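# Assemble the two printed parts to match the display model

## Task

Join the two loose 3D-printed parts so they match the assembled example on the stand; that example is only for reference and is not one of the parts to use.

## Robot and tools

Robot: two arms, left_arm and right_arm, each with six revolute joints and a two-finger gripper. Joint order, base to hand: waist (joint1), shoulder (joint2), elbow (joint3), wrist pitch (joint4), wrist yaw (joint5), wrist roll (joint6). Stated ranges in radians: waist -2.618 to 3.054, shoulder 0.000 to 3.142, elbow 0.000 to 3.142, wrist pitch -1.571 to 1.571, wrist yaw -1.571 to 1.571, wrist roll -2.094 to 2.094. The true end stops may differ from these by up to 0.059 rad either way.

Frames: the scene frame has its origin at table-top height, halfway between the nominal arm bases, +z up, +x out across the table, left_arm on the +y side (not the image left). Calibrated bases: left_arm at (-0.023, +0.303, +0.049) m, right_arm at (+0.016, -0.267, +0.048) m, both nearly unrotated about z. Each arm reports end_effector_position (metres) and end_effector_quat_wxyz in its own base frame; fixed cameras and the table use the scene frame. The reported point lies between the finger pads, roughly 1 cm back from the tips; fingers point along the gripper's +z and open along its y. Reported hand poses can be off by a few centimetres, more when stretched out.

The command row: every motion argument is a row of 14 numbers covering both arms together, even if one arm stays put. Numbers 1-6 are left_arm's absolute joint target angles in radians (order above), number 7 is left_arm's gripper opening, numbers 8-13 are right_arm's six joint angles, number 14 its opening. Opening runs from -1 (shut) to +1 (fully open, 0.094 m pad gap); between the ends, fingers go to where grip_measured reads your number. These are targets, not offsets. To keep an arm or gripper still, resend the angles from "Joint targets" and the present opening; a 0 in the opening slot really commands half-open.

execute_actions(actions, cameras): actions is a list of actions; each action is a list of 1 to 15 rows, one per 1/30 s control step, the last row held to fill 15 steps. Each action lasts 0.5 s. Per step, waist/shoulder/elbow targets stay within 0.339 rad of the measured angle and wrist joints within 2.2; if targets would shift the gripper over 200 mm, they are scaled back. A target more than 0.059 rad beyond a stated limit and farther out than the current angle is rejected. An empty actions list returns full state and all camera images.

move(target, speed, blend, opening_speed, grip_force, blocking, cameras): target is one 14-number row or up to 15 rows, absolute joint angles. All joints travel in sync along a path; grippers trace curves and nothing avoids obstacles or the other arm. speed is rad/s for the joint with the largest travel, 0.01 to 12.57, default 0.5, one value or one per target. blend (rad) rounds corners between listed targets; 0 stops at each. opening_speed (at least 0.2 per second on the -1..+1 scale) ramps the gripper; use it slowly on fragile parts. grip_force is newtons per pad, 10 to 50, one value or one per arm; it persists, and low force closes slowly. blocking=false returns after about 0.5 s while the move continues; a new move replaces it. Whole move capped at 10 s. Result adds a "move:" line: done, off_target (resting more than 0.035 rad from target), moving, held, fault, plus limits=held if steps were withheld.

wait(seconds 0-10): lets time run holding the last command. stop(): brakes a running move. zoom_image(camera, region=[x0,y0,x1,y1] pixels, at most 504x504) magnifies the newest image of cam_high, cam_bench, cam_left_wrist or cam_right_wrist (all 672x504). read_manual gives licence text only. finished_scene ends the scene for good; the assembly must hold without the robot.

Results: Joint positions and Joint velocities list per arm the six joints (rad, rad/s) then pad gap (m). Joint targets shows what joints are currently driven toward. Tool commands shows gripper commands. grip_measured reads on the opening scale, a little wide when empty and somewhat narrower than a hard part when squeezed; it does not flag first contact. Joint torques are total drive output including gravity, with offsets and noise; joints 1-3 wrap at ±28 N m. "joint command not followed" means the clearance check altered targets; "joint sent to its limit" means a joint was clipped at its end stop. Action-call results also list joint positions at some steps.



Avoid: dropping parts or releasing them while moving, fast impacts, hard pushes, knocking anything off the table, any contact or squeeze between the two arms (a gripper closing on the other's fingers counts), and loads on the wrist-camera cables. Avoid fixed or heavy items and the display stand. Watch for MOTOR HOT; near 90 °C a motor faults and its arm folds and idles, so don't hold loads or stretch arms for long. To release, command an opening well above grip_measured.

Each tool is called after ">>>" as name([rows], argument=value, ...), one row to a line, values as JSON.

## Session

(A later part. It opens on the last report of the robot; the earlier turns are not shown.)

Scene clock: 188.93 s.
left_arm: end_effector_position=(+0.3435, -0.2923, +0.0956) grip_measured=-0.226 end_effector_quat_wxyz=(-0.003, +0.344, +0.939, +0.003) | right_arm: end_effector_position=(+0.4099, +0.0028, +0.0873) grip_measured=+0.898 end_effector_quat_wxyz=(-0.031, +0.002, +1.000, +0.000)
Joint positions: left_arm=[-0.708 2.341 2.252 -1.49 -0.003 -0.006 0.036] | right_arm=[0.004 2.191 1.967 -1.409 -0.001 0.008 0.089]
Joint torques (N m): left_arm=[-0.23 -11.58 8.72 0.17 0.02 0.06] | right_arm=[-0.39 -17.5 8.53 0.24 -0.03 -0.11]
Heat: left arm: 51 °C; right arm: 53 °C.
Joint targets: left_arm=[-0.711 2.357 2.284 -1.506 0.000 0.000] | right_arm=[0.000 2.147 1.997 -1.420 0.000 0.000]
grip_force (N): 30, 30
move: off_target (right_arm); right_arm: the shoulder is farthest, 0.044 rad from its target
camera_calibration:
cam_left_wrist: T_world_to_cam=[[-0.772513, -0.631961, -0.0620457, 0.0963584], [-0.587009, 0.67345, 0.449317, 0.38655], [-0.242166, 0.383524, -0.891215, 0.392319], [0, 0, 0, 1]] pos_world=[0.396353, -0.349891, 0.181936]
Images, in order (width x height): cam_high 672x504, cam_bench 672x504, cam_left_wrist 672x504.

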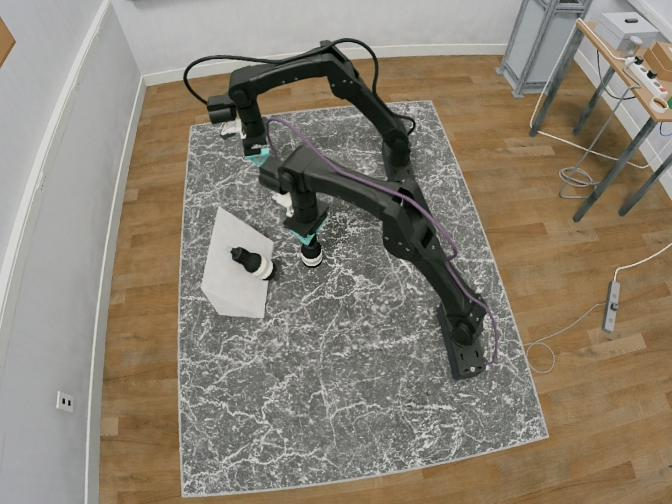

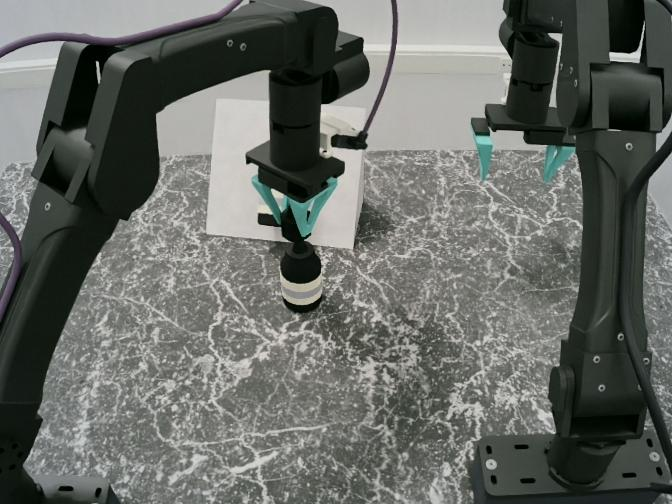

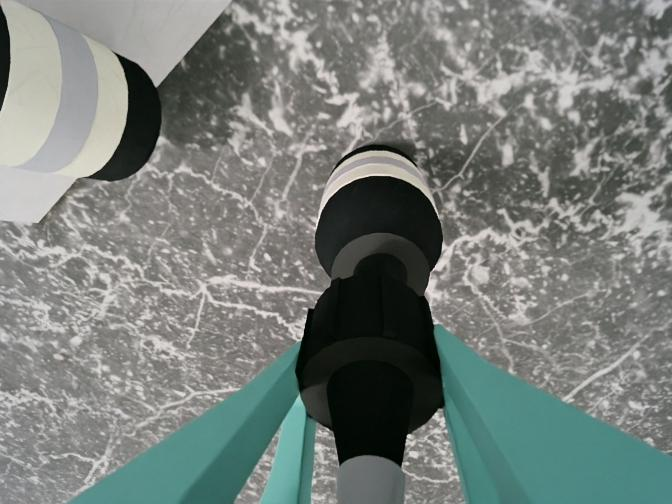

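>>> move(target=[-0.721,2.318,2.158,-1.402,0,0,-0.5,0,2.1474,1.997,-1.4205,0,0,0.9], speed=0.1, cameras=["cam_left_wrist","cam_bench"])

>>> zoom_image(camera="cam_left_wrist", region=[260, 140, 480, 360])

>>> zoom_image(camera="cam_bench", region=[240, 180, 370, 320])

Scene clock: 228.27 s.
left_arm: end_effector_position=(+0.3413, -0.2942, +0.0753) grip_measured=-0.226 end_effector_quat_wxyz=(-0.008, +0.347, +0.938, +0.005) | right_arm: end_effector_position=(+0.4099, +0.0028, +0.0873) grip_measured=+0.898 end_effector_quat_wxyz=(-0.031, +0.002, +1.000, +0.000)
Joint positions: left_arm=[-0.715 2.341 2.171 -1.419 -0.003 -0.006 0.036] | right_arm=[0.004 2.191 1.967 -1.409 -0.001 0.008 0.089]
Joint torques (N m): left_arm=[-0.53 -14.53 5.37 0.45 0.02 0.06] | right_arm=[-0.38 -17.51 8.54 0.25 -0.05 -0.09]
Motor temperatures (°C): left_arm=[30 47 49 41 31 28 28] | right_arm=[29 57 40 33 30 28 32]
Heat: left arm: 49 °C; right arm: 57 °C.
Joint targets: left_arm=[-0.721 2.318 2.158 -1.402 0.000 0.000] | right_arm=[0.000 2.147 1.997 -1.420 0.000 0.000]
grip_force (N): 30, 30
move: off_target (right_arm); right_arm: the shoulder is farthest, 0.044 rad from its target
camera_calibration:
cam_left_wrist: T_world_to_cam=[[-0.777036, -0.626578, -0.060131, 0.0951265], [-0.579022, 0.674041, 0.458695, 0.392425], [-0.246877, 0.39124, -0.886557, 0.378003], [0, 0, 0, 1]] pos_world=[0.39446, -0.352797, 0.160837]
Images, in order (width x height): cam_bench 672x504, cam_left_wrist 672x504.

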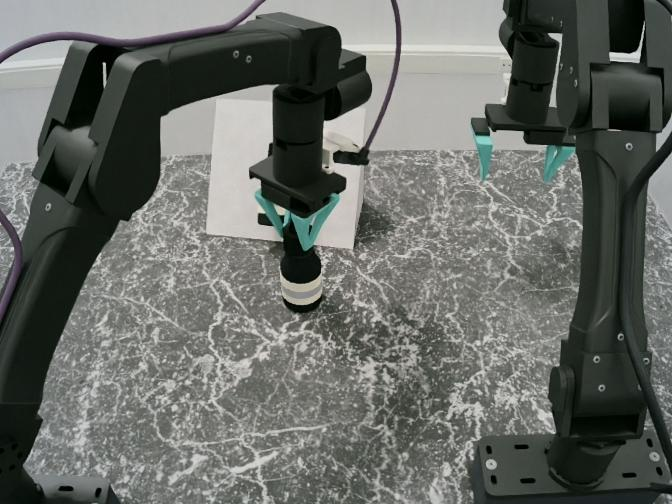

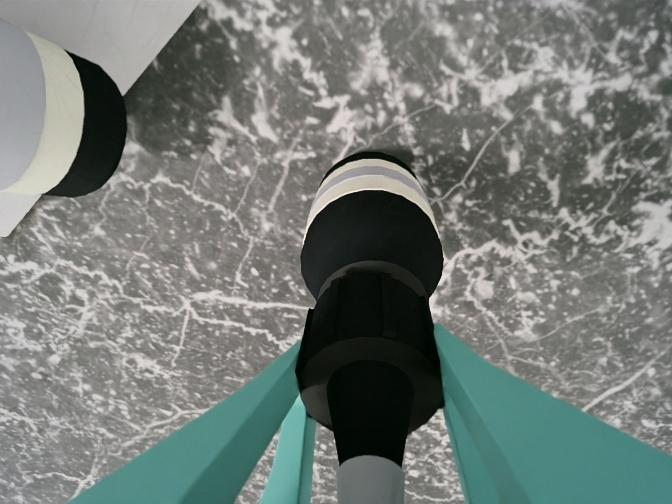

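Scaled by 2.291 from the camera's 672x504 image, which has a finer 960x720 frame.

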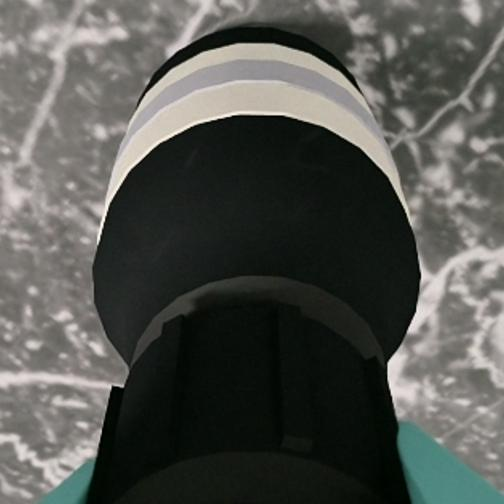

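Scaled by 3.600 from the camera's 672x504 image, which has a finer 960x720 frame.

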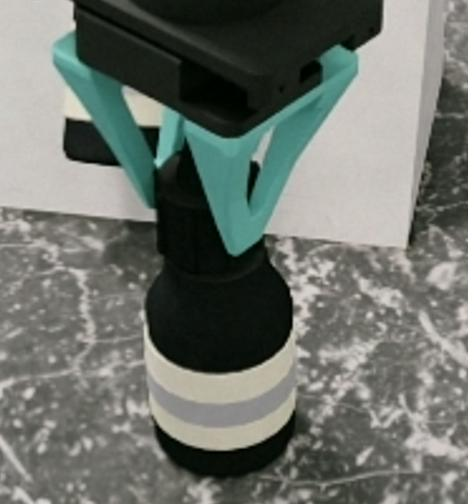

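>>> move(target=[-0.728,2.326,2.127,-1.370,0,0,-0.5,0,2.1474,1.997,-1.4205,0,0,0.9], speed=0.06, cameras=["cam_left_wrist","cam_bench"])

>>> zoom_image(camera="cam_left_wrist", region=[260, 140, 480, 360])

>>> zoom_image(camera="cam_bench", region=[240, 180, 370, 320])

Scene clock: 239.50 s.
left_arm: end_effector_position=(+0.3404, -0.2962, +0.0696) grip_measured=-0.226 end_effector_quat_wxyz=(-0.008, +0.349, +0.937, +0.005) | right_arm: end_effector_position=(+0.4099, +0.0028, +0.0873) grip_measured=+0.898 end_effector_quat_wxyz=(-0.031, +0.002, +1.000, +0.000)
Joint positions: left_arm=[-0.72 2.341 2.148 -1.396 -0.003 -0.006 0.036] | right_arm=[0.004 2.191 1.967 -1.409 -0.001 0.008 0.089]
Joint torques (N m): left_arm=[-0.73 -13.9 4.75 0.54 0.02 0.07] | right_arm=[-0.36 -17.5 8.54 0.23 -0.05 -0.11]
Motor temperatures (°C): left_arm=[30 49 48 41 31 28 28] | right_arm=[29 57 40 33 30 28 32]
Heat: left arm: 49 °C; right arm: 57 °C.
Joint targets: left_arm=[-0.728 2.326 2.127 -1.370 0.000 0.000] | right_arm=[0.000 2.147 1.997 -1.420 0.000 0.000]
grip_force (N): 30, 30
move: off_target (right_arm); right_arm: the shoulder is farthest, 0.044 rad from its target
camera_calibration:
cam_left_wrist: T_world_to_cam=[[-0.779845, -0.623054, -0.060382, 0.0948587], [-0.576351, 0.677037, 0.457648, 0.395834], [-0.244258, 0.391696, -0.887081, 0.372753], [0, 0, 0, 1]] pos_world=[0.393162, -0.354898, 0.155237]
Images, in order (width x height): cam_bench 672x504, cam_left_wrist 672x504.

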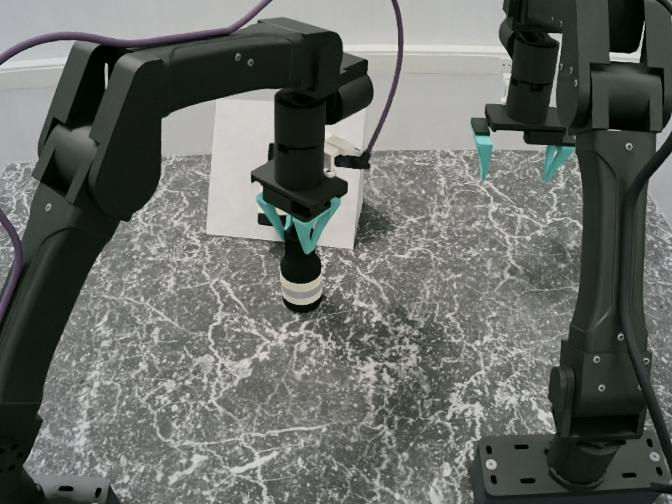

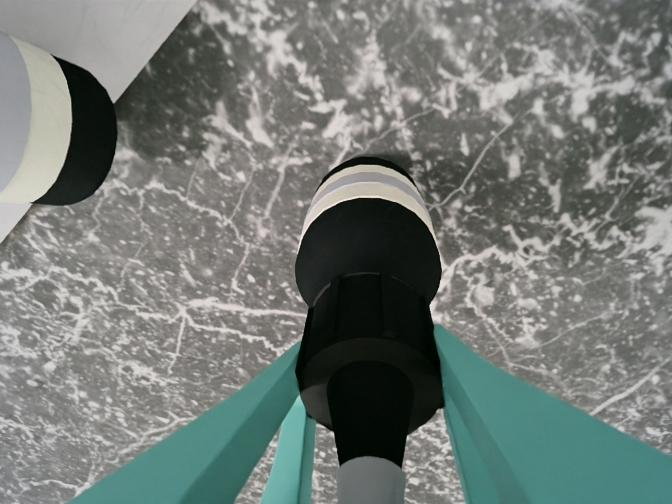

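Scaled by 2.291 from the camera's 672x504 image, which has a finer 960x720 frame.

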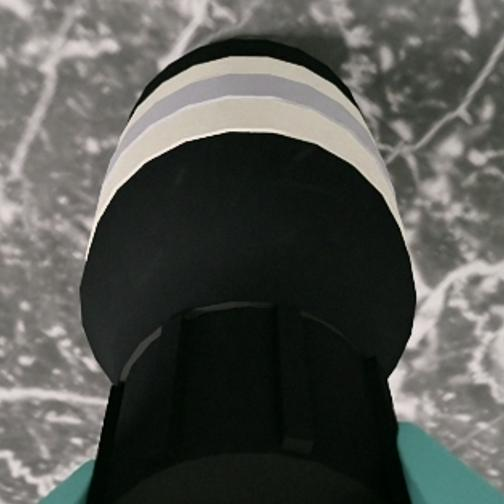

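Scaled by 3.600 from the camera's 672x504 image, which has a finer 960x720 frame.

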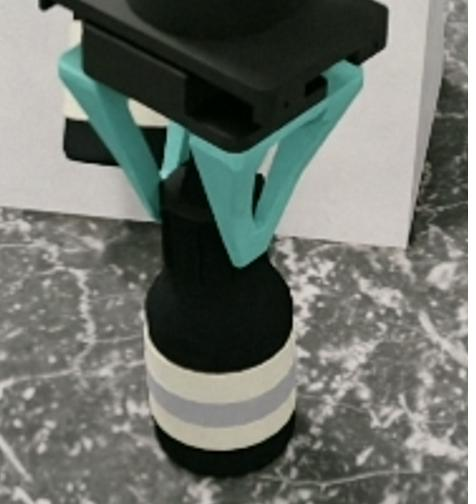

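>>> move(target=[-0.728,2.335,2.105,-1.345,0,0,-0.5,0,2.1474,1.997,-1.4205,0,0,0.9], speed=0.06, cameras=["cam_left_wrist","cam_bench"])

>>> zoom_image(camera="cam_left_wrist", region=[260, 140, 480, 360])

>>> zoom_image(camera="cam_bench", region=[240, 180, 370, 320])

Scene clock: 248.13 s.
left_arm: end_effector_position=(+0.3404, -0.2961, +0.0690) grip_measured=-0.226 end_effector_quat_wxyz=(-0.005, +0.349, +0.937, +0.004) | right_arm: end_effector_position=(+0.4099, +0.0028, +0.0873) grip_measured=+0.898 end_effector_quat_wxyz=(-0.031, +0.002, +1.000, +0.000)
Joint positions: left_arm=[-0.72 2.334 2.134 -1.383 -0.003 -0.006 0.036] | right_arm=[0.004 2.191 1.967 -1.409 -0.001 0.008 0.089]
Joint torques (N m): left_arm=[-0.73 -12.67 4.22 0.68 0.02 0.06] | right_arm=[-0.36 -17.48 8.54 0.25 -0.04 -0.1]
Motor temperatures (°C): left_arm=[30 50 48 40 31 28 28] | right_arm=[29 58 40 33 30 28 32]
Heat: left arm: 50 °C; right arm: 58 °C.
Joint targets: left_arm=[-0.728 2.335 2.105 -1.345 0.000 0.000] | right_arm=[0.000 2.147 1.997 -1.420 0.000 0.000]
grip_force (N): 30, 30
move: off_target (left_arm, right_arm); left_arm: the wrist pitch is farthest, 0.038 rad from its target; right_arm: the shoulder is farthest, 0.044 rad from its target
camera_calibration:
cam_left_wrist: T_world_to_cam=[[-0.779658, -0.623206, -0.0612107, 0.0948004], [-0.577981, 0.678555, 0.453323, 0.397398], [-0.240979, 0.388815, -0.889242, 0.370409], [0, 0, 0, 1]] pos_world=[0.392861, -0.354596, 0.155037]
Images, in order (width x height): cam_bench 672x504, cam_left_wrist 672x504.

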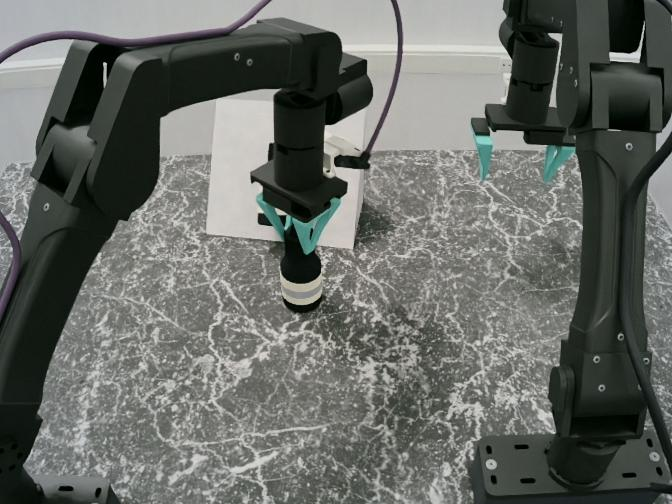

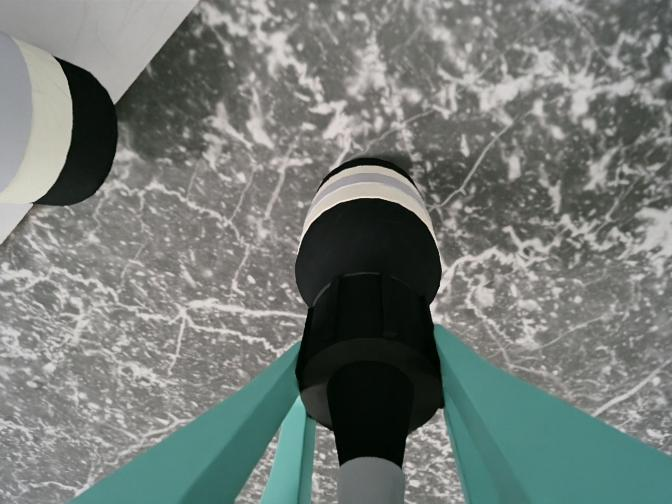

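Scaled by 2.291 from the camera's 672x504 image, which has a finer 960x720 frame.

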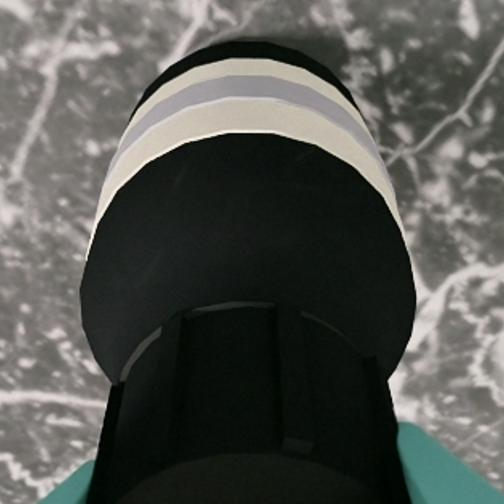

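Scaled by 3.600 from the camera's 672x504 image, which has a finer 960x720 frame.

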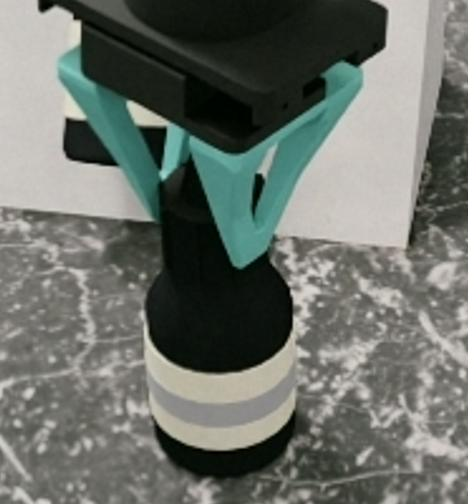

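>>> zoom_image(camera="cam_bench", region=[270, 215, 335, 275])

>>> zoom_image(camera="cam_left_wrist", region=[290, 240, 450, 330])

Scaled by 7.754 from the camera's 672x504 image, which has a finer 960x720 frame.

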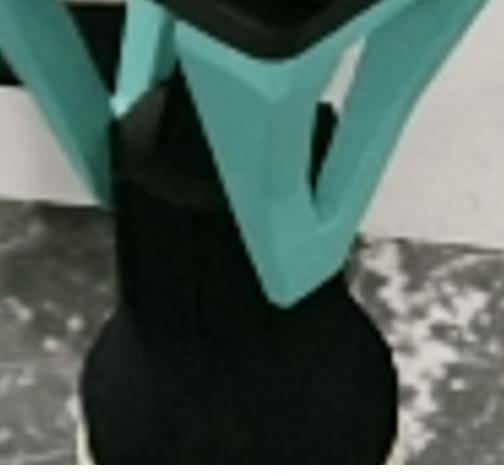

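Scaled by 3.150 from the camera's 672x504 image, which has a finer 960x720 frame.

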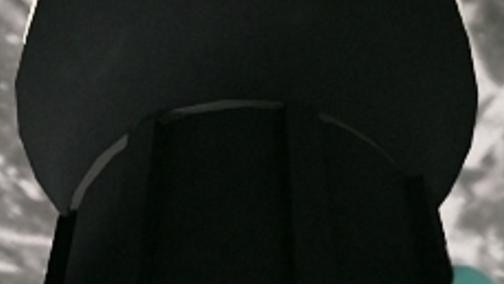

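>>> move(target=[-0.724,2.362,2.090,-1.345,0,0,-0.5,0,2.1474,1.997,-1.4205,0,0,0.9], speed=0.06, cameras=["cam_left_wrist","cam_bench"])

>>> zoom_image(camera="cam_left_wrist", region=[290, 240, 450, 330])

Scene clock: 259.03 s.
left_arm: end_effector_position=(+0.3401, -0.2959, +0.0681) grip_measured=-0.226 end_effector_quat_wxyz=(-0.006, +0.349, +0.937, +0.004) | right_arm: end_effector_position=(+0.4099, +0.0028, +0.0873) grip_measured=+0.898 end_effector_quat_wxyz=(-0.031, +0.002, +1.000, +0.000)
Joint positions: left_arm=[-0.72 2.334 2.13 -1.381 -0.003 -0.006 0.036] | right_arm=[0.004 2.191 1.967 -1.409 -0.001 0.008 0.089]
Joint torques (N m): left_arm=[-0.4 -10.71 3.44 0.66 0.02 0.07] | right_arm=[-0.34 -17.5 8.55 0.24 -0.03 -0.1]
Motor temperatures (°C): left_arm=[30 47 47 40 30 28 28] | right_arm=[29 58 40 32 30 28 32]
Heat: left arm: 47 °C; right arm: 58 °C.
Joint targets: left_arm=[-0.724 2.362 2.090 -1.345 0.000 0.000] | right_arm=[0.000 2.147 1.997 -1.420 0.000 0.000]
grip_force (N): 30, 30
move: off_target (left_arm, right_arm); left_arm: the elbow is farthest, 0.040 rad from its target; right_arm: the shoulder is farthest, 0.044 rad from its target
camera_calibration:
cam_left_wrist: T_world_to_cam=[[-0.779711, -0.623164, -0.0609749, 0.0947075], [-0.577498, 0.678089, 0.454632, 0.397044], [-0.241964, 0.389695, -0.88859, 0.369992], [0, 0, 0, 1]] pos_world=[0.392661, -0.354397, 0.154037]
Images, in order (width x height): cam_bench 672x504, cam_left_wrist 672x504.

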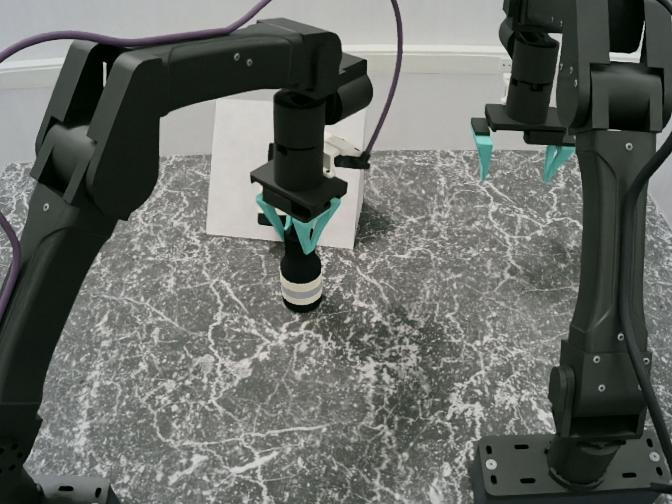

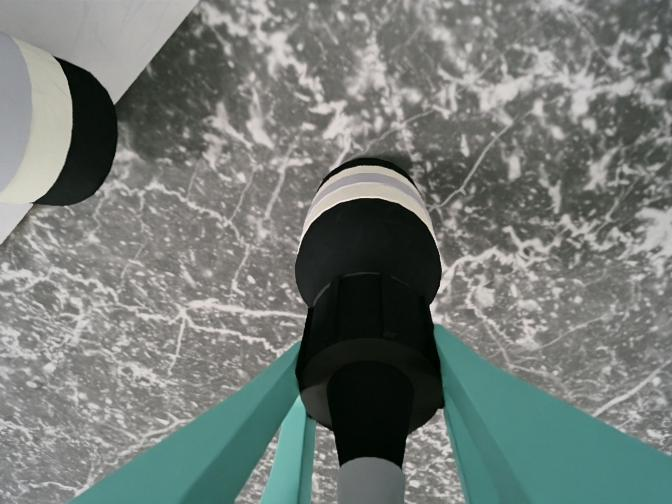

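Scaled by 3.150 from the camera's 672x504 image, which has a finer 960x720 frame.

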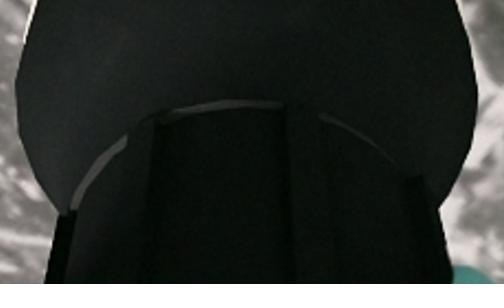

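>>> move([
  [-0.722,2.340,2.110,-1.370,0,0,-0.5,0,2.1474,1.997,-1.4205,0,0,0.9],
  [-0.722,2.340,2.110,-1.370,0,0,0.4,0,2.1474,1.997,-1.4205,0,0,0.9],
], speed=0.1, opening_speed=0.4, cameras=["cam_left_wrist","cam_bench"])

>>> zoom_image(camera="cam_bench", region=[240, 180, 370, 320])

Scene clock: 266.60 s.
left_arm: end_effector_position=(+0.3390, -0.2949, +0.0670) grip_measured=+0.398 end_effector_quat_wxyz=(-0.008, +0.350, +0.937, +0.005) | right_arm: end_effector_position=(+0.4099, +0.0028, +0.0873) grip_measured=+0.898 end_effector_quat_wxyz=(-0.031, +0.002, +1.000, +0.000)
Joint positions: left_arm=[-0.72 2.332 2.123 -1.38 -0.003 -0.005 0.066] | right_arm=[0.004 2.191 1.967 -1.409 -0.001 0.008 0.089]
Joint torques (N m): left_arm=[-0.23 -12.18 5.38 0.4 0.02 0.07] | right_arm=[-0.34 -17.54 8.53 0.24 -0.04 -0.1]
Motor temperatures (°C): left_arm=[30 46 47 40 30 28 28] | right_arm=[29 58 40 32 30 28 32]
Heat: left arm: 47 °C; right arm: 58 °C.
Joint targets: left_arm=[-0.722 2.340 2.110 -1.370 0.000 0.000] | right_arm=[0.000 2.147 1.997 -1.420 0.000 0.000]
grip_force (N): 30, 30
move: off_target (right_arm); right_arm: the shoulder is farthest, 0.044 rad from its target
camera_calibration:
cam_left_wrist: T_world_to_cam=[[-0.780174, -0.62267, -0.0600881, 0.0945873], [-0.575523, 0.676805, 0.459029, 0.39496], [-0.245156, 0.392705, -0.886387, 0.370213], [0, 0, 0, 1]] pos_world=[0.391863, -0.353798, 0.152537]
Images, in order (width x height): cam_bench 672x504, cam_left_wrist 672x504.

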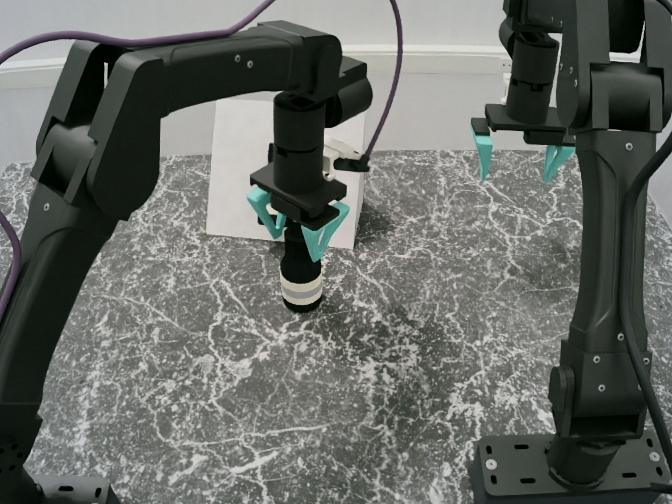

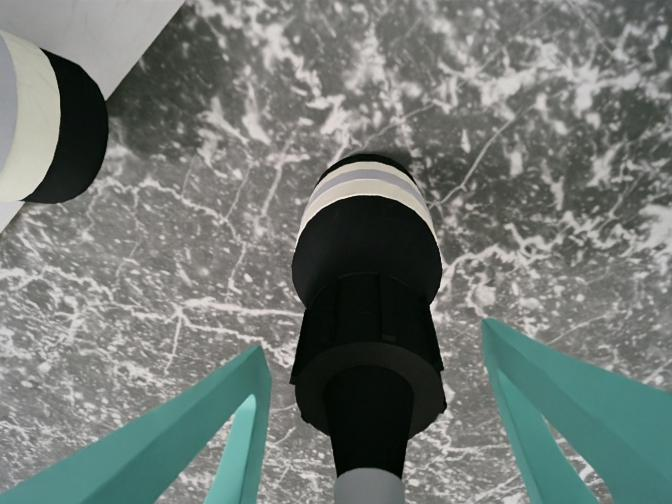

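Scaled by 3.600 from the camera's 672x504 image, which has a finer 960x720 frame.

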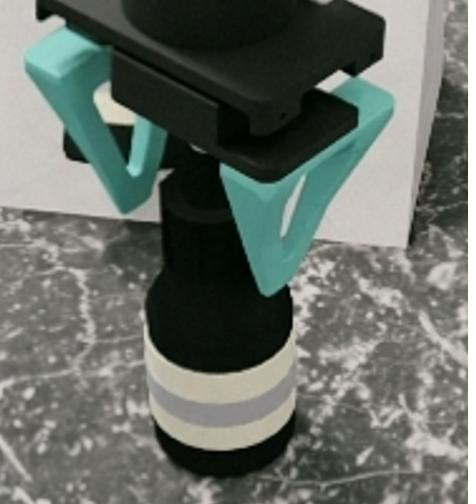

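>>> move([
  [-0.720,2.335,2.36,-1.565,0,0,0.8,0,2.1474,1.997,-1.4205,0,0,0.9],
  [-0.15,2.335,2.36,-1.565,0,0,0.8,0,2.1474,1.997,-1.4205,0,0,0.9],
], speed=[0.2,0.5], cameras=["cam_high","cam_bench"])

>>> zoom_image(camera="cam_bench", region=[230, 100, 390, 320])

>>> zoom_image(camera="cam_high", region=[200, 180, 360, 300])

Scene clock: 278.17 s.
left_arm: end_effector_position=(+0.4513, -0.0648, +0.1199) grip_measured=+0.798 end_effector_quat_wxyz=(+0.018, +0.070, +0.997, -0.001) | right_arm: end_effector_position=(+0.4099, +0.0028, +0.0873) grip_measured=+0.898 end_effector_quat_wxyz=(-0.031, +0.002, +1.000, +0.000)
Joint positions: left_arm=[-0.145 2.332 2.335 -1.537 -0.002 -0.005 0.084] | right_arm=[0.004 2.191 1.967 -1.409 -0.001 0.008 0.089]
Joint torques (N m): left_arm=[-0.46 -12.46 8.2 0.22 0.01 0.06] | right_arm=[-0.35 -17.54 8.51 0.24 -0.04 -0.09]
Motor temperatures (°C): left_arm=[30 46 47 39 30 28 28] | right_arm=[29 59 40 32 30 28 32]
Heat: left arm: 47 °C; right arm: 59 °C.
Joint targets: left_arm=[-0.150 2.335 2.360 -1.557 0.000 0.000] | right_arm=[0.000 2.147 1.997 -1.420 0.000 0.000]
joint sent to its limit (left arm) — the wrist pitch, lower limit.
grip_force (N): 30, 30
move: off_target (right_arm); joint sent to its limit at target 1; right_arm: the shoulder is farthest, 0.044 rad from its target
Images, in order (width x height): cam_high 672x504, cam_bench 672x504.

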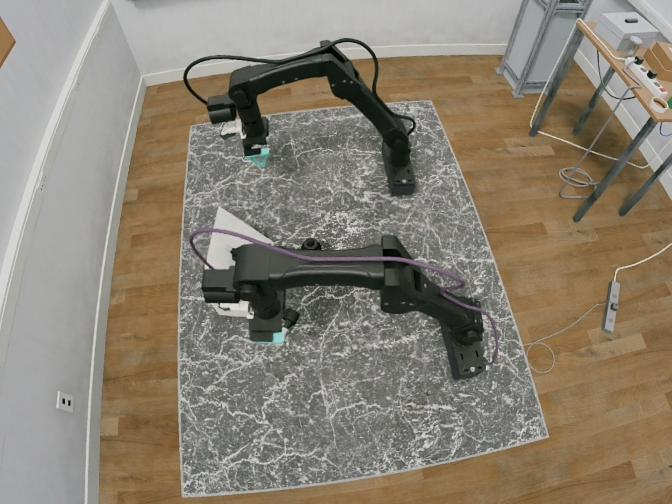

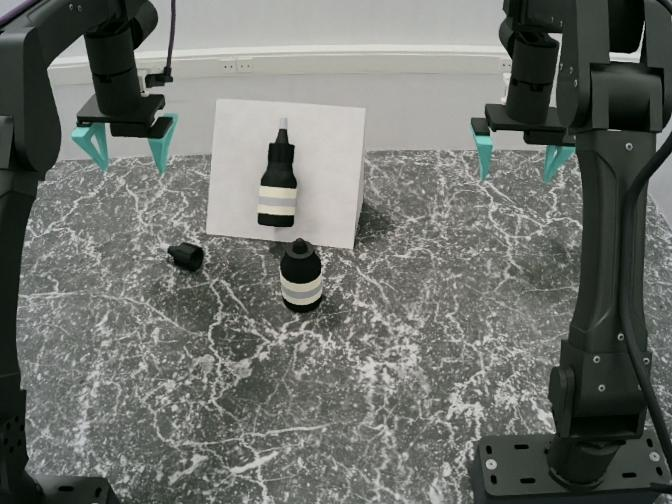

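Scaled by 2.291 from the camera's 672x504 image, which has a finer 960x720 frame.

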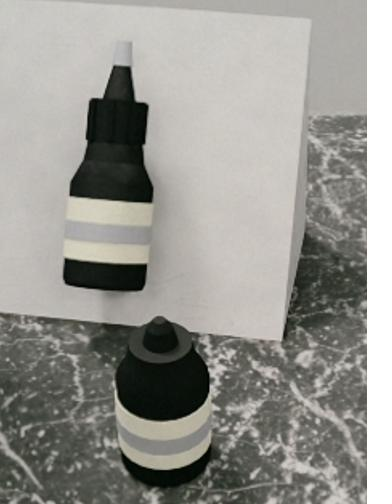

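Scaled by 3.150 from the camera's 672x504 image, which has a finer 960x720 frame.

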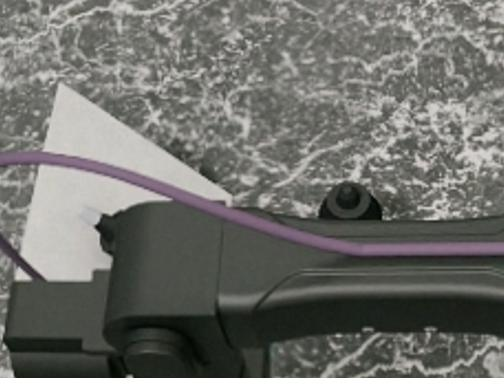

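>>> move(target=[-0.281,2.167,1.980,-1.384,0,0,0.8,-0.2,1.720,1.4125,-1.263,0,0,0.9], speed=0.4, cameras=["cam_left_wrist","cam_high"])

>>> zoom_image(camera="cam_left_wrist", region=[260, 90, 520, 330])

Scene clock: 322.63 s.
left_arm: end_effector_position=(+0.4020, -0.1129, +0.0882) grip_measured=+0.798 end_effector_quat_wxyz=(-0.021, +0.136, +0.991, +0.004) | right_arm: end_effector_position=(+0.3018, -0.0590, +0.1036) grip_measured=+0.898 end_effector_quat_wxyz=(-0.024, +0.102, +0.994, +0.003)
Joint positions: left_arm=[-0.277 2.205 1.994 -1.402 -0.002 -0.005 0.084] | right_arm=[-0.197 1.756 1.42 -1.283 -0.001 0.008 0.089]
Joint torques (N m): left_arm=[-0.42 -14.76 5.29 0.45 0.01 0.06] | right_arm=[-0.28 -12.64 5.41 0.62 -0.03 -0.1]
Motor temperatures (°C): left_arm=[30 47 48 38 30 27 28] | right_arm=[29 59 40 31 30 28 32]
Heat: left arm: 48 °C; right arm: 59 °C.
Joint targets: left_arm=[-0.281 2.167 1.980 -1.384 0.000 0.000] | right_arm=[-0.200 1.720 1.412 -1.263 0.000 0.000]
grip_force (N): 30, 30
move: off_target (left_arm, right_arm); left_arm: the shoulder is farthest, 0.038 rad from its target; right_arm: the shoulder is farthest, 0.036 rad from its target
camera_calibration:
cam_left_wrist: T_world_to_cam=[[-0.440055, -0.896333, -0.0542066, 0.0902225], [-0.79854, 0.363005, 0.480168, 0.350663], [-0.410713, 0.254587, -0.8755, 0.382896], [0, 0, 0, 1]] pos_world=[0.476981, -0.143903, 0.171739]
Images, in order (width x height): cam_high 672x504, cam_left_wrist 672x504.

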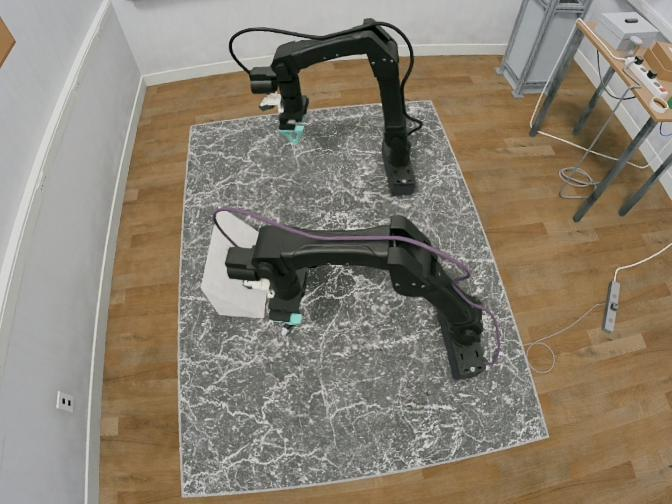

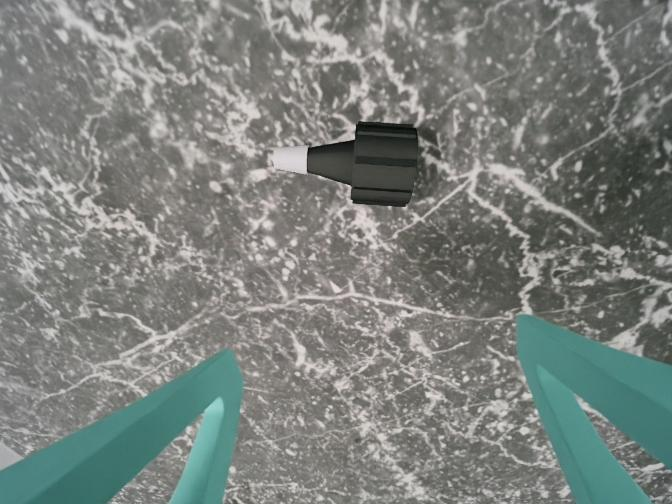

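Scaled by 1.938 from the camera's 672x504 image, which has a finer 960x720 frame.

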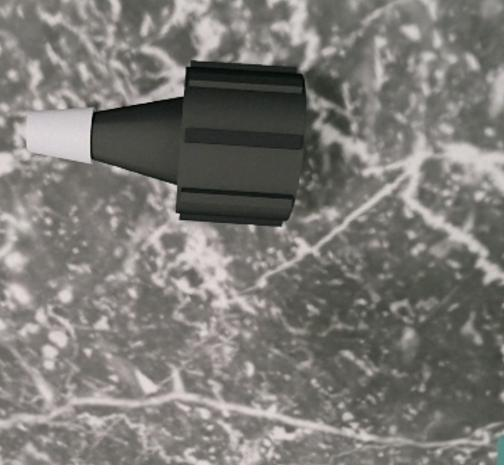

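>>> move(target=[-0.2035,2.331,2.003,-1.313,0.240,-1.283,0.9,-0.2,1.720,1.4125,-1.263,0,0,0.9], speed=0.5, cameras=["cam_left_wrist","cam_bench"])

Scene clock: 340.57 s.
left_arm: end_effector_position=(+0.4133, -0.1288, +0.0486) grip_measured=+0.898 end_effector_quat_wxyz=(-0.105, -0.508, +0.853, -0.059) | right_arm: end_effector_position=(+0.3019, -0.0590, +0.1036) grip_measured=+0.898 end_effector_quat_wxyz=(-0.024, +0.102, +0.994, +0.003)
Joint positions: left_arm=[-0.209 2.312 1.994 -1.328 0.23 -1.276 0.089] | right_arm=[-0.197 1.756 1.42 -1.283 -0.001 0.008 0.089]
Joint torques (N m): left_arm=[0.44 -11.17 6.91 0.33 0.2 -0.1] | right_arm=[-0.29 -12.67 5.33 0.62 -0.04 -0.09]
Motor temperatures (°C): left_arm=[30 47 47 38 30 27 28] | right_arm=[29 52 39 31 30 28 32]
Heat: left arm: 47 °C; right arm: 52 °C.
Joint targets: left_arm=[-0.204 2.331 2.003 -1.313 0.240 -1.283] | right_arm=[-0.200 1.720 1.412 -1.263 0.000 0.000]
grip_force (N): 30, 30
move: off_target (right_arm); right_arm: the shoulder is farthest, 0.036 rad from its target
camera_calibration:
cam_left_wrist: T_world_to_cam=[[0.772925, -0.634154, -0.0208607, -0.390323], [-0.475688, -0.600913, 0.642358, 0.119052], [-0.419889, -0.486571, -0.766121, 0.259974], [0, 0, 0, 1]] pos_world=[0.467482, -0.0494888, 0.114555]
Images, in order (width x height): cam_bench 672x504, cam_left_wrist 672x504.

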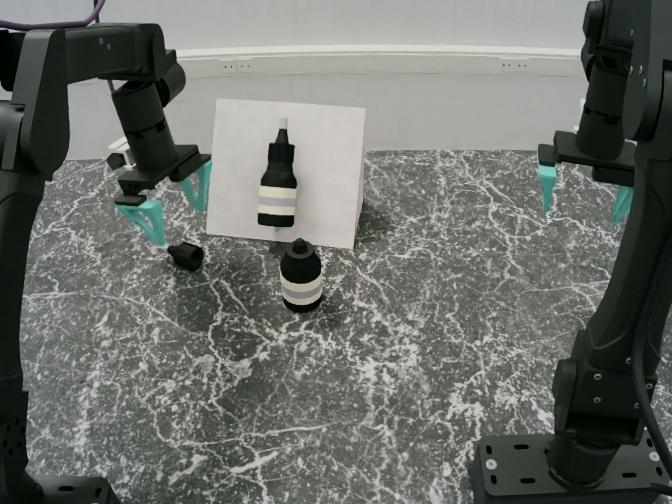

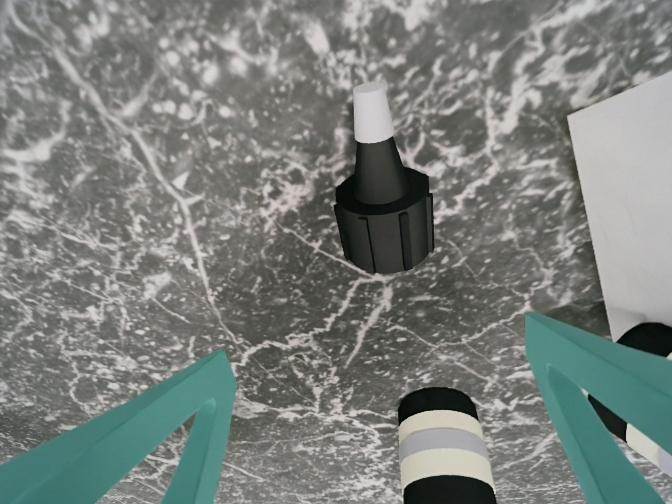

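>>> move(target=[-0.217,2.367,1.902,-1.170,0.248,-1.285,0.9,-0.2,1.720,1.4125,-1.263,0,0,0.9], speed=0.2, cameras=["cam_left_wrist","cam_bench"])

>>> zoom_image(camera="cam_bench", region=[90, 180, 250, 300])

Scene clock: 356.90 s.
left_arm: end_effector_position=(+0.4222, -0.1322, +0.0127) grip_measured=+0.898 end_effector_quat_wxyz=(-0.099, -0.508, +0.853, -0.071) | right_arm: end_effector_position=(+0.3019, -0.0590, +0.1036) grip_measured=+0.898 end_effector_quat_wxyz=(-0.024, +0.102, +0.994, +0.003)
Joint positions: left_arm=[-0.209 2.349 1.914 -1.185 0.239 -1.278 0.089] | right_arm=[-0.197 1.756 1.42 -1.283 -0.001 0.008 0.089]
Joint torques (N m): left_arm=[-0.68 -11.44 5.3 0.44 0.2 -0.07] | right_arm=[-0.29 -12.64 5.37 0.63 -0.05 -0.1]
Heat: left arm: 47 °C; right arm: 49 °C.
Joint targets: left_arm=[-0.217 2.367 1.902 -1.170 0.248 -1.285] | right_arm=[-0.200 1.720 1.412 -1.263 0.000 0.000]
grip_force (N): 30, 30
move: off_target (right_arm); right_arm: the shoulder is farthest, 0.036 rad from its target
camera_calibration:
cam_left_wrist: T_world_to_cam=[[0.77485, -0.632121, 0.00546382, -0.401028], [-0.488875, -0.593736, 0.639123, 0.150799], [-0.400759, -0.497896, -0.769085, 0.225105], [0, 0, 0, 1]] pos_world=[0.474671, -0.0518846, 0.0789362]
Images, in order (width x height): cam_bench 672x504, cam_left_wrist 672x504.

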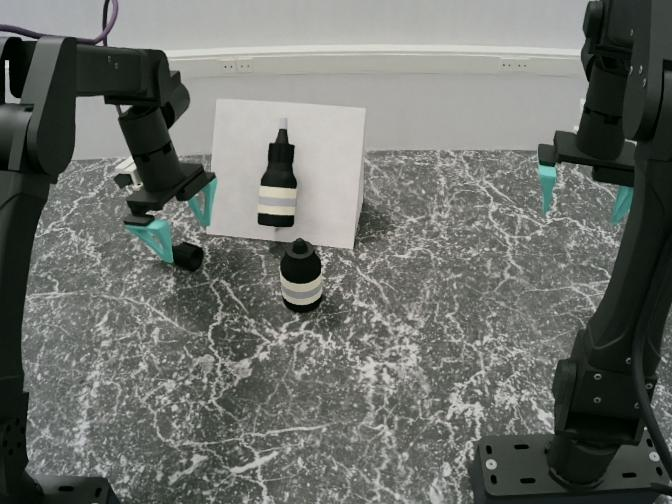

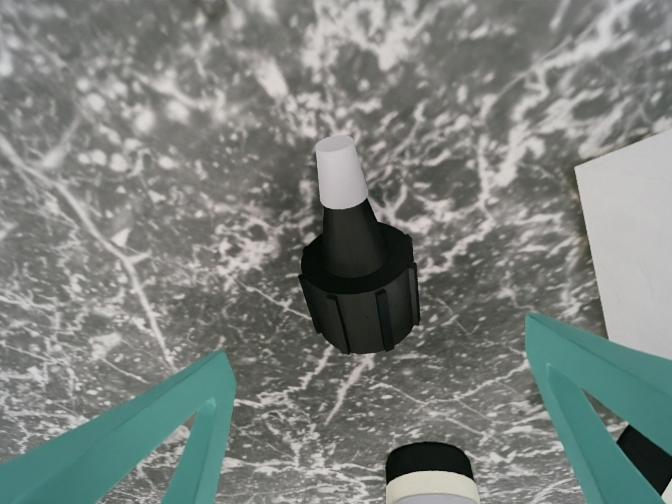

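Scaled by 3.150 from the camera's 672x504 image, which has a finer 960x720 frame.

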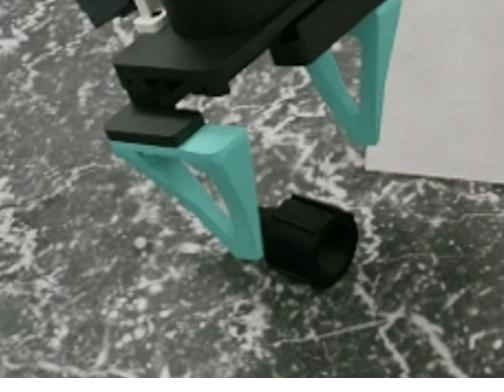

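>>> move([
  [-0.249,2.367,1.910,-1.180,0.248,-1.300,0.9,-0.2,1.720,1.4125,-1.263,0,0,0.9],
  [-0.249,2.406,1.816,-1.058,0.248,-1.300,0.9,-0.2,1.720,1.4125,-1.263,0,0,0.9],
], speed=0.15, cameras=["cam_left_wrist","cam_bench"])

>>> zoom_image(camera="cam_bench", region=[90, 180, 250, 300])

Scene clock: 372.00 s.
left_arm: end_effector_position=(+0.4131, -0.1466, -0.0247) grip_measured=+0.898 end_effector_quat_wxyz=(-0.106, -0.500, +0.857, -0.064) | right_arm: end_effector_position=(+0.3019, -0.0590, +0.1036) grip_measured=+0.898 end_effector_quat_wxyz=(-0.024, +0.102, +0.994, +0.003)
Joint positions: left_arm=[-0.245 2.387 1.828 -1.074 0.24 -1.293 0.089] | right_arm=[-0.197 1.756 1.42 -1.283 -0.001 0.008 0.089]
Joint torques (N m): left_arm=[-0.31 -11.45 5.12 0.36 0.19 -0.07] | right_arm=[-0.29 -12.63 5.3 0.64 -0.04 -0.1]
Heat: left arm: 47 °C; right arm: 48 °C.
Joint targets: left_arm=[-0.249 2.406 1.816 -1.058 0.248 -1.300] | right_arm=[-0.200 1.720 1.412 -1.263 0.000 0.000]
grip_force (N): 30, 30
move: off_target (right_arm); right_arm: the shoulder is farthest, 0.036 rad from its target
camera_calibration:
cam_left_wrist: T_world_to_cam=[[0.761074, -0.648595, -0.00952578, -0.399903], [-0.490872, -0.585475, 0.645186, 0.163893], [-0.424041, -0.486358, -0.763967, 0.196865], [0, 0, 0, 1]] pos_world=[0.468285, -0.0676728, 0.0408477]
Images, in order (width x height): cam_bench 672x504, cam_left_wrist 672x504.

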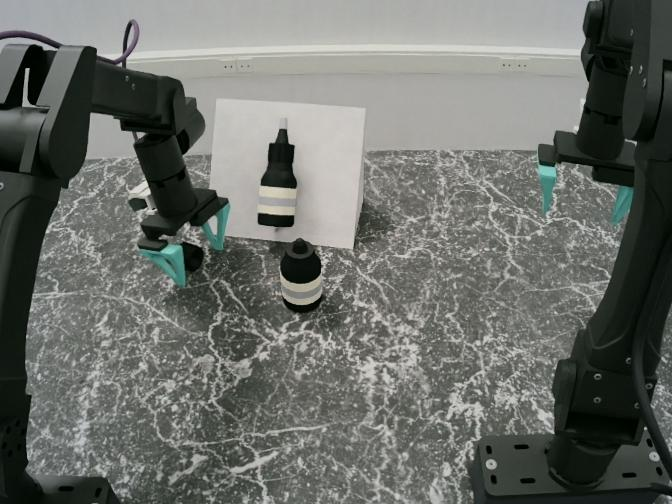

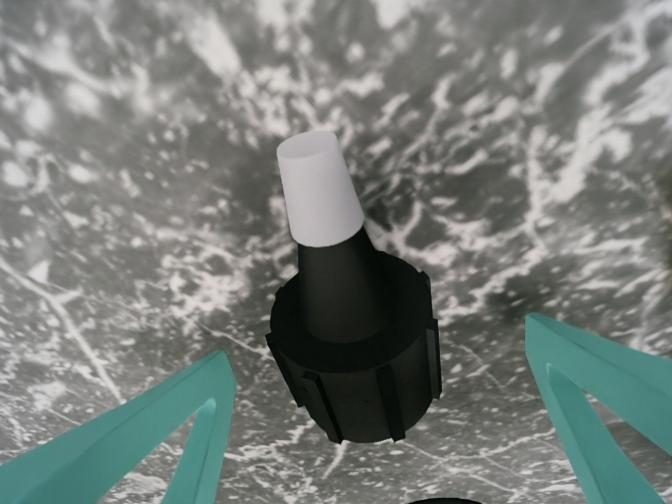

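Scaled by 3.150 from the camera's 672x504 image, which has a finer 960x720 frame.

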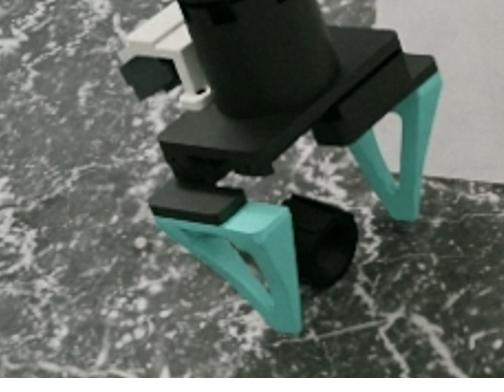

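>>> move([
  [-0.252,2.424,1.818,-1.042,0.248,-1.300,0.9,-0.2,1.720,1.4125,-1.263,0,0,0.9],
  [-0.252,2.424,1.818,-1.042,0.248,-1.300,-0.5,-0.2,1.720,1.4125,-1.263,0,0,0.9],
], speed=0.1, opening_speed=0.6, grip_force=45, cameras=["cam_left_wrist","cam_bench"])

Scene clock: 386.83 s.
left_arm: end_effector_position=(+0.4176, -0.1484, -0.0294) grip_measured=-0.249 end_effector_quat_wxyz=(-0.102, -0.499, +0.858, -0.071) | right_arm: end_effector_position=(+0.3019, -0.0590, +0.1036) grip_measured=+0.898 end_effector_quat_wxyz=(-0.024, +0.102, +0.994, +0.003)
Joint positions: left_arm=[-0.245 2.398 1.828 -1.048 0.244 -1.294 0.035] | right_arm=[-0.197 1.756 1.42 -1.283 -0.001 0.008 0.089]
Joint torques (N m): left_arm=[-0.57 -11 5.29 0.31 0.15 -0.06] | right_arm=[-0.27 -12.67 5.39 0.65 -0.04 -0.09]
Motor temperatures (°C): left_arm=[30 48 47 37 30 27 27] | right_arm=[29 47 38 30 30 28 32]
Heat: left arm: 48 °C; right arm: 47 °C.
Joint targets: left_arm=[-0.252 2.424 1.818 -1.042 0.248 -1.300] | right_arm=[-0.200 1.720 1.412 -1.263 0.000 0.000]
grip_force (N): 45, 45
move: off_target (right_arm); right_arm: the shoulder is farthest, 0.036 rad from its target
camera_calibration:
cam_left_wrist: T_world_to_cam=[[0.761533, -0.648098, 0.00594736, -0.404332], [-0.49931, -0.580803, 0.642929, 0.172136], [-0.413227, -0.492582, -0.765902, 0.188801], [0, 0, 0, 1]] pos_world=[0.471879, -0.0690698, 0.0363367]
Images, in order (width x height): cam_bench 672x504, cam_left_wrist 672x504.

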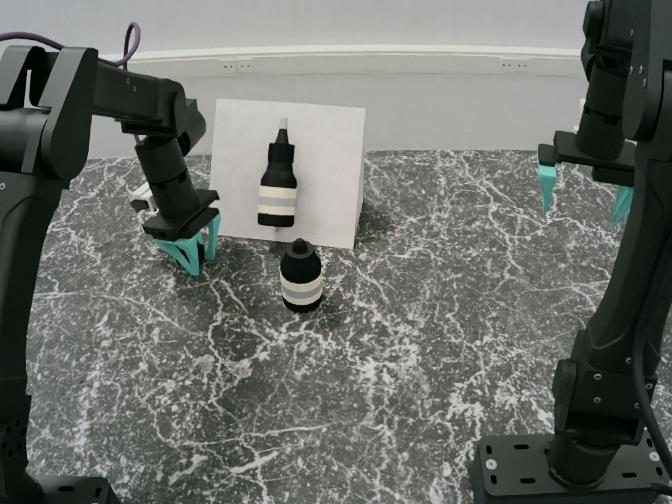

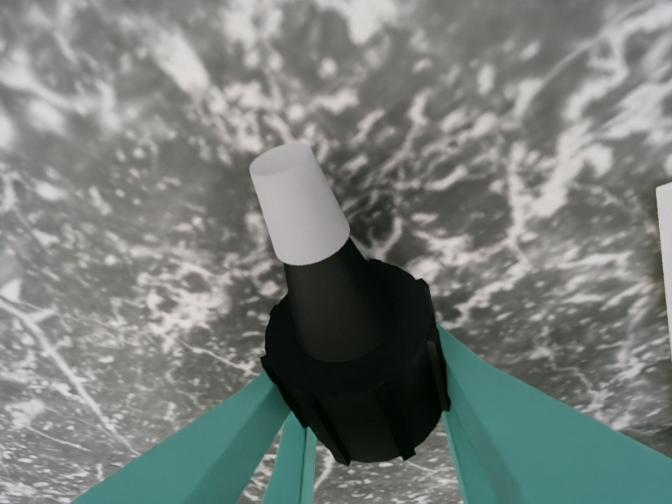

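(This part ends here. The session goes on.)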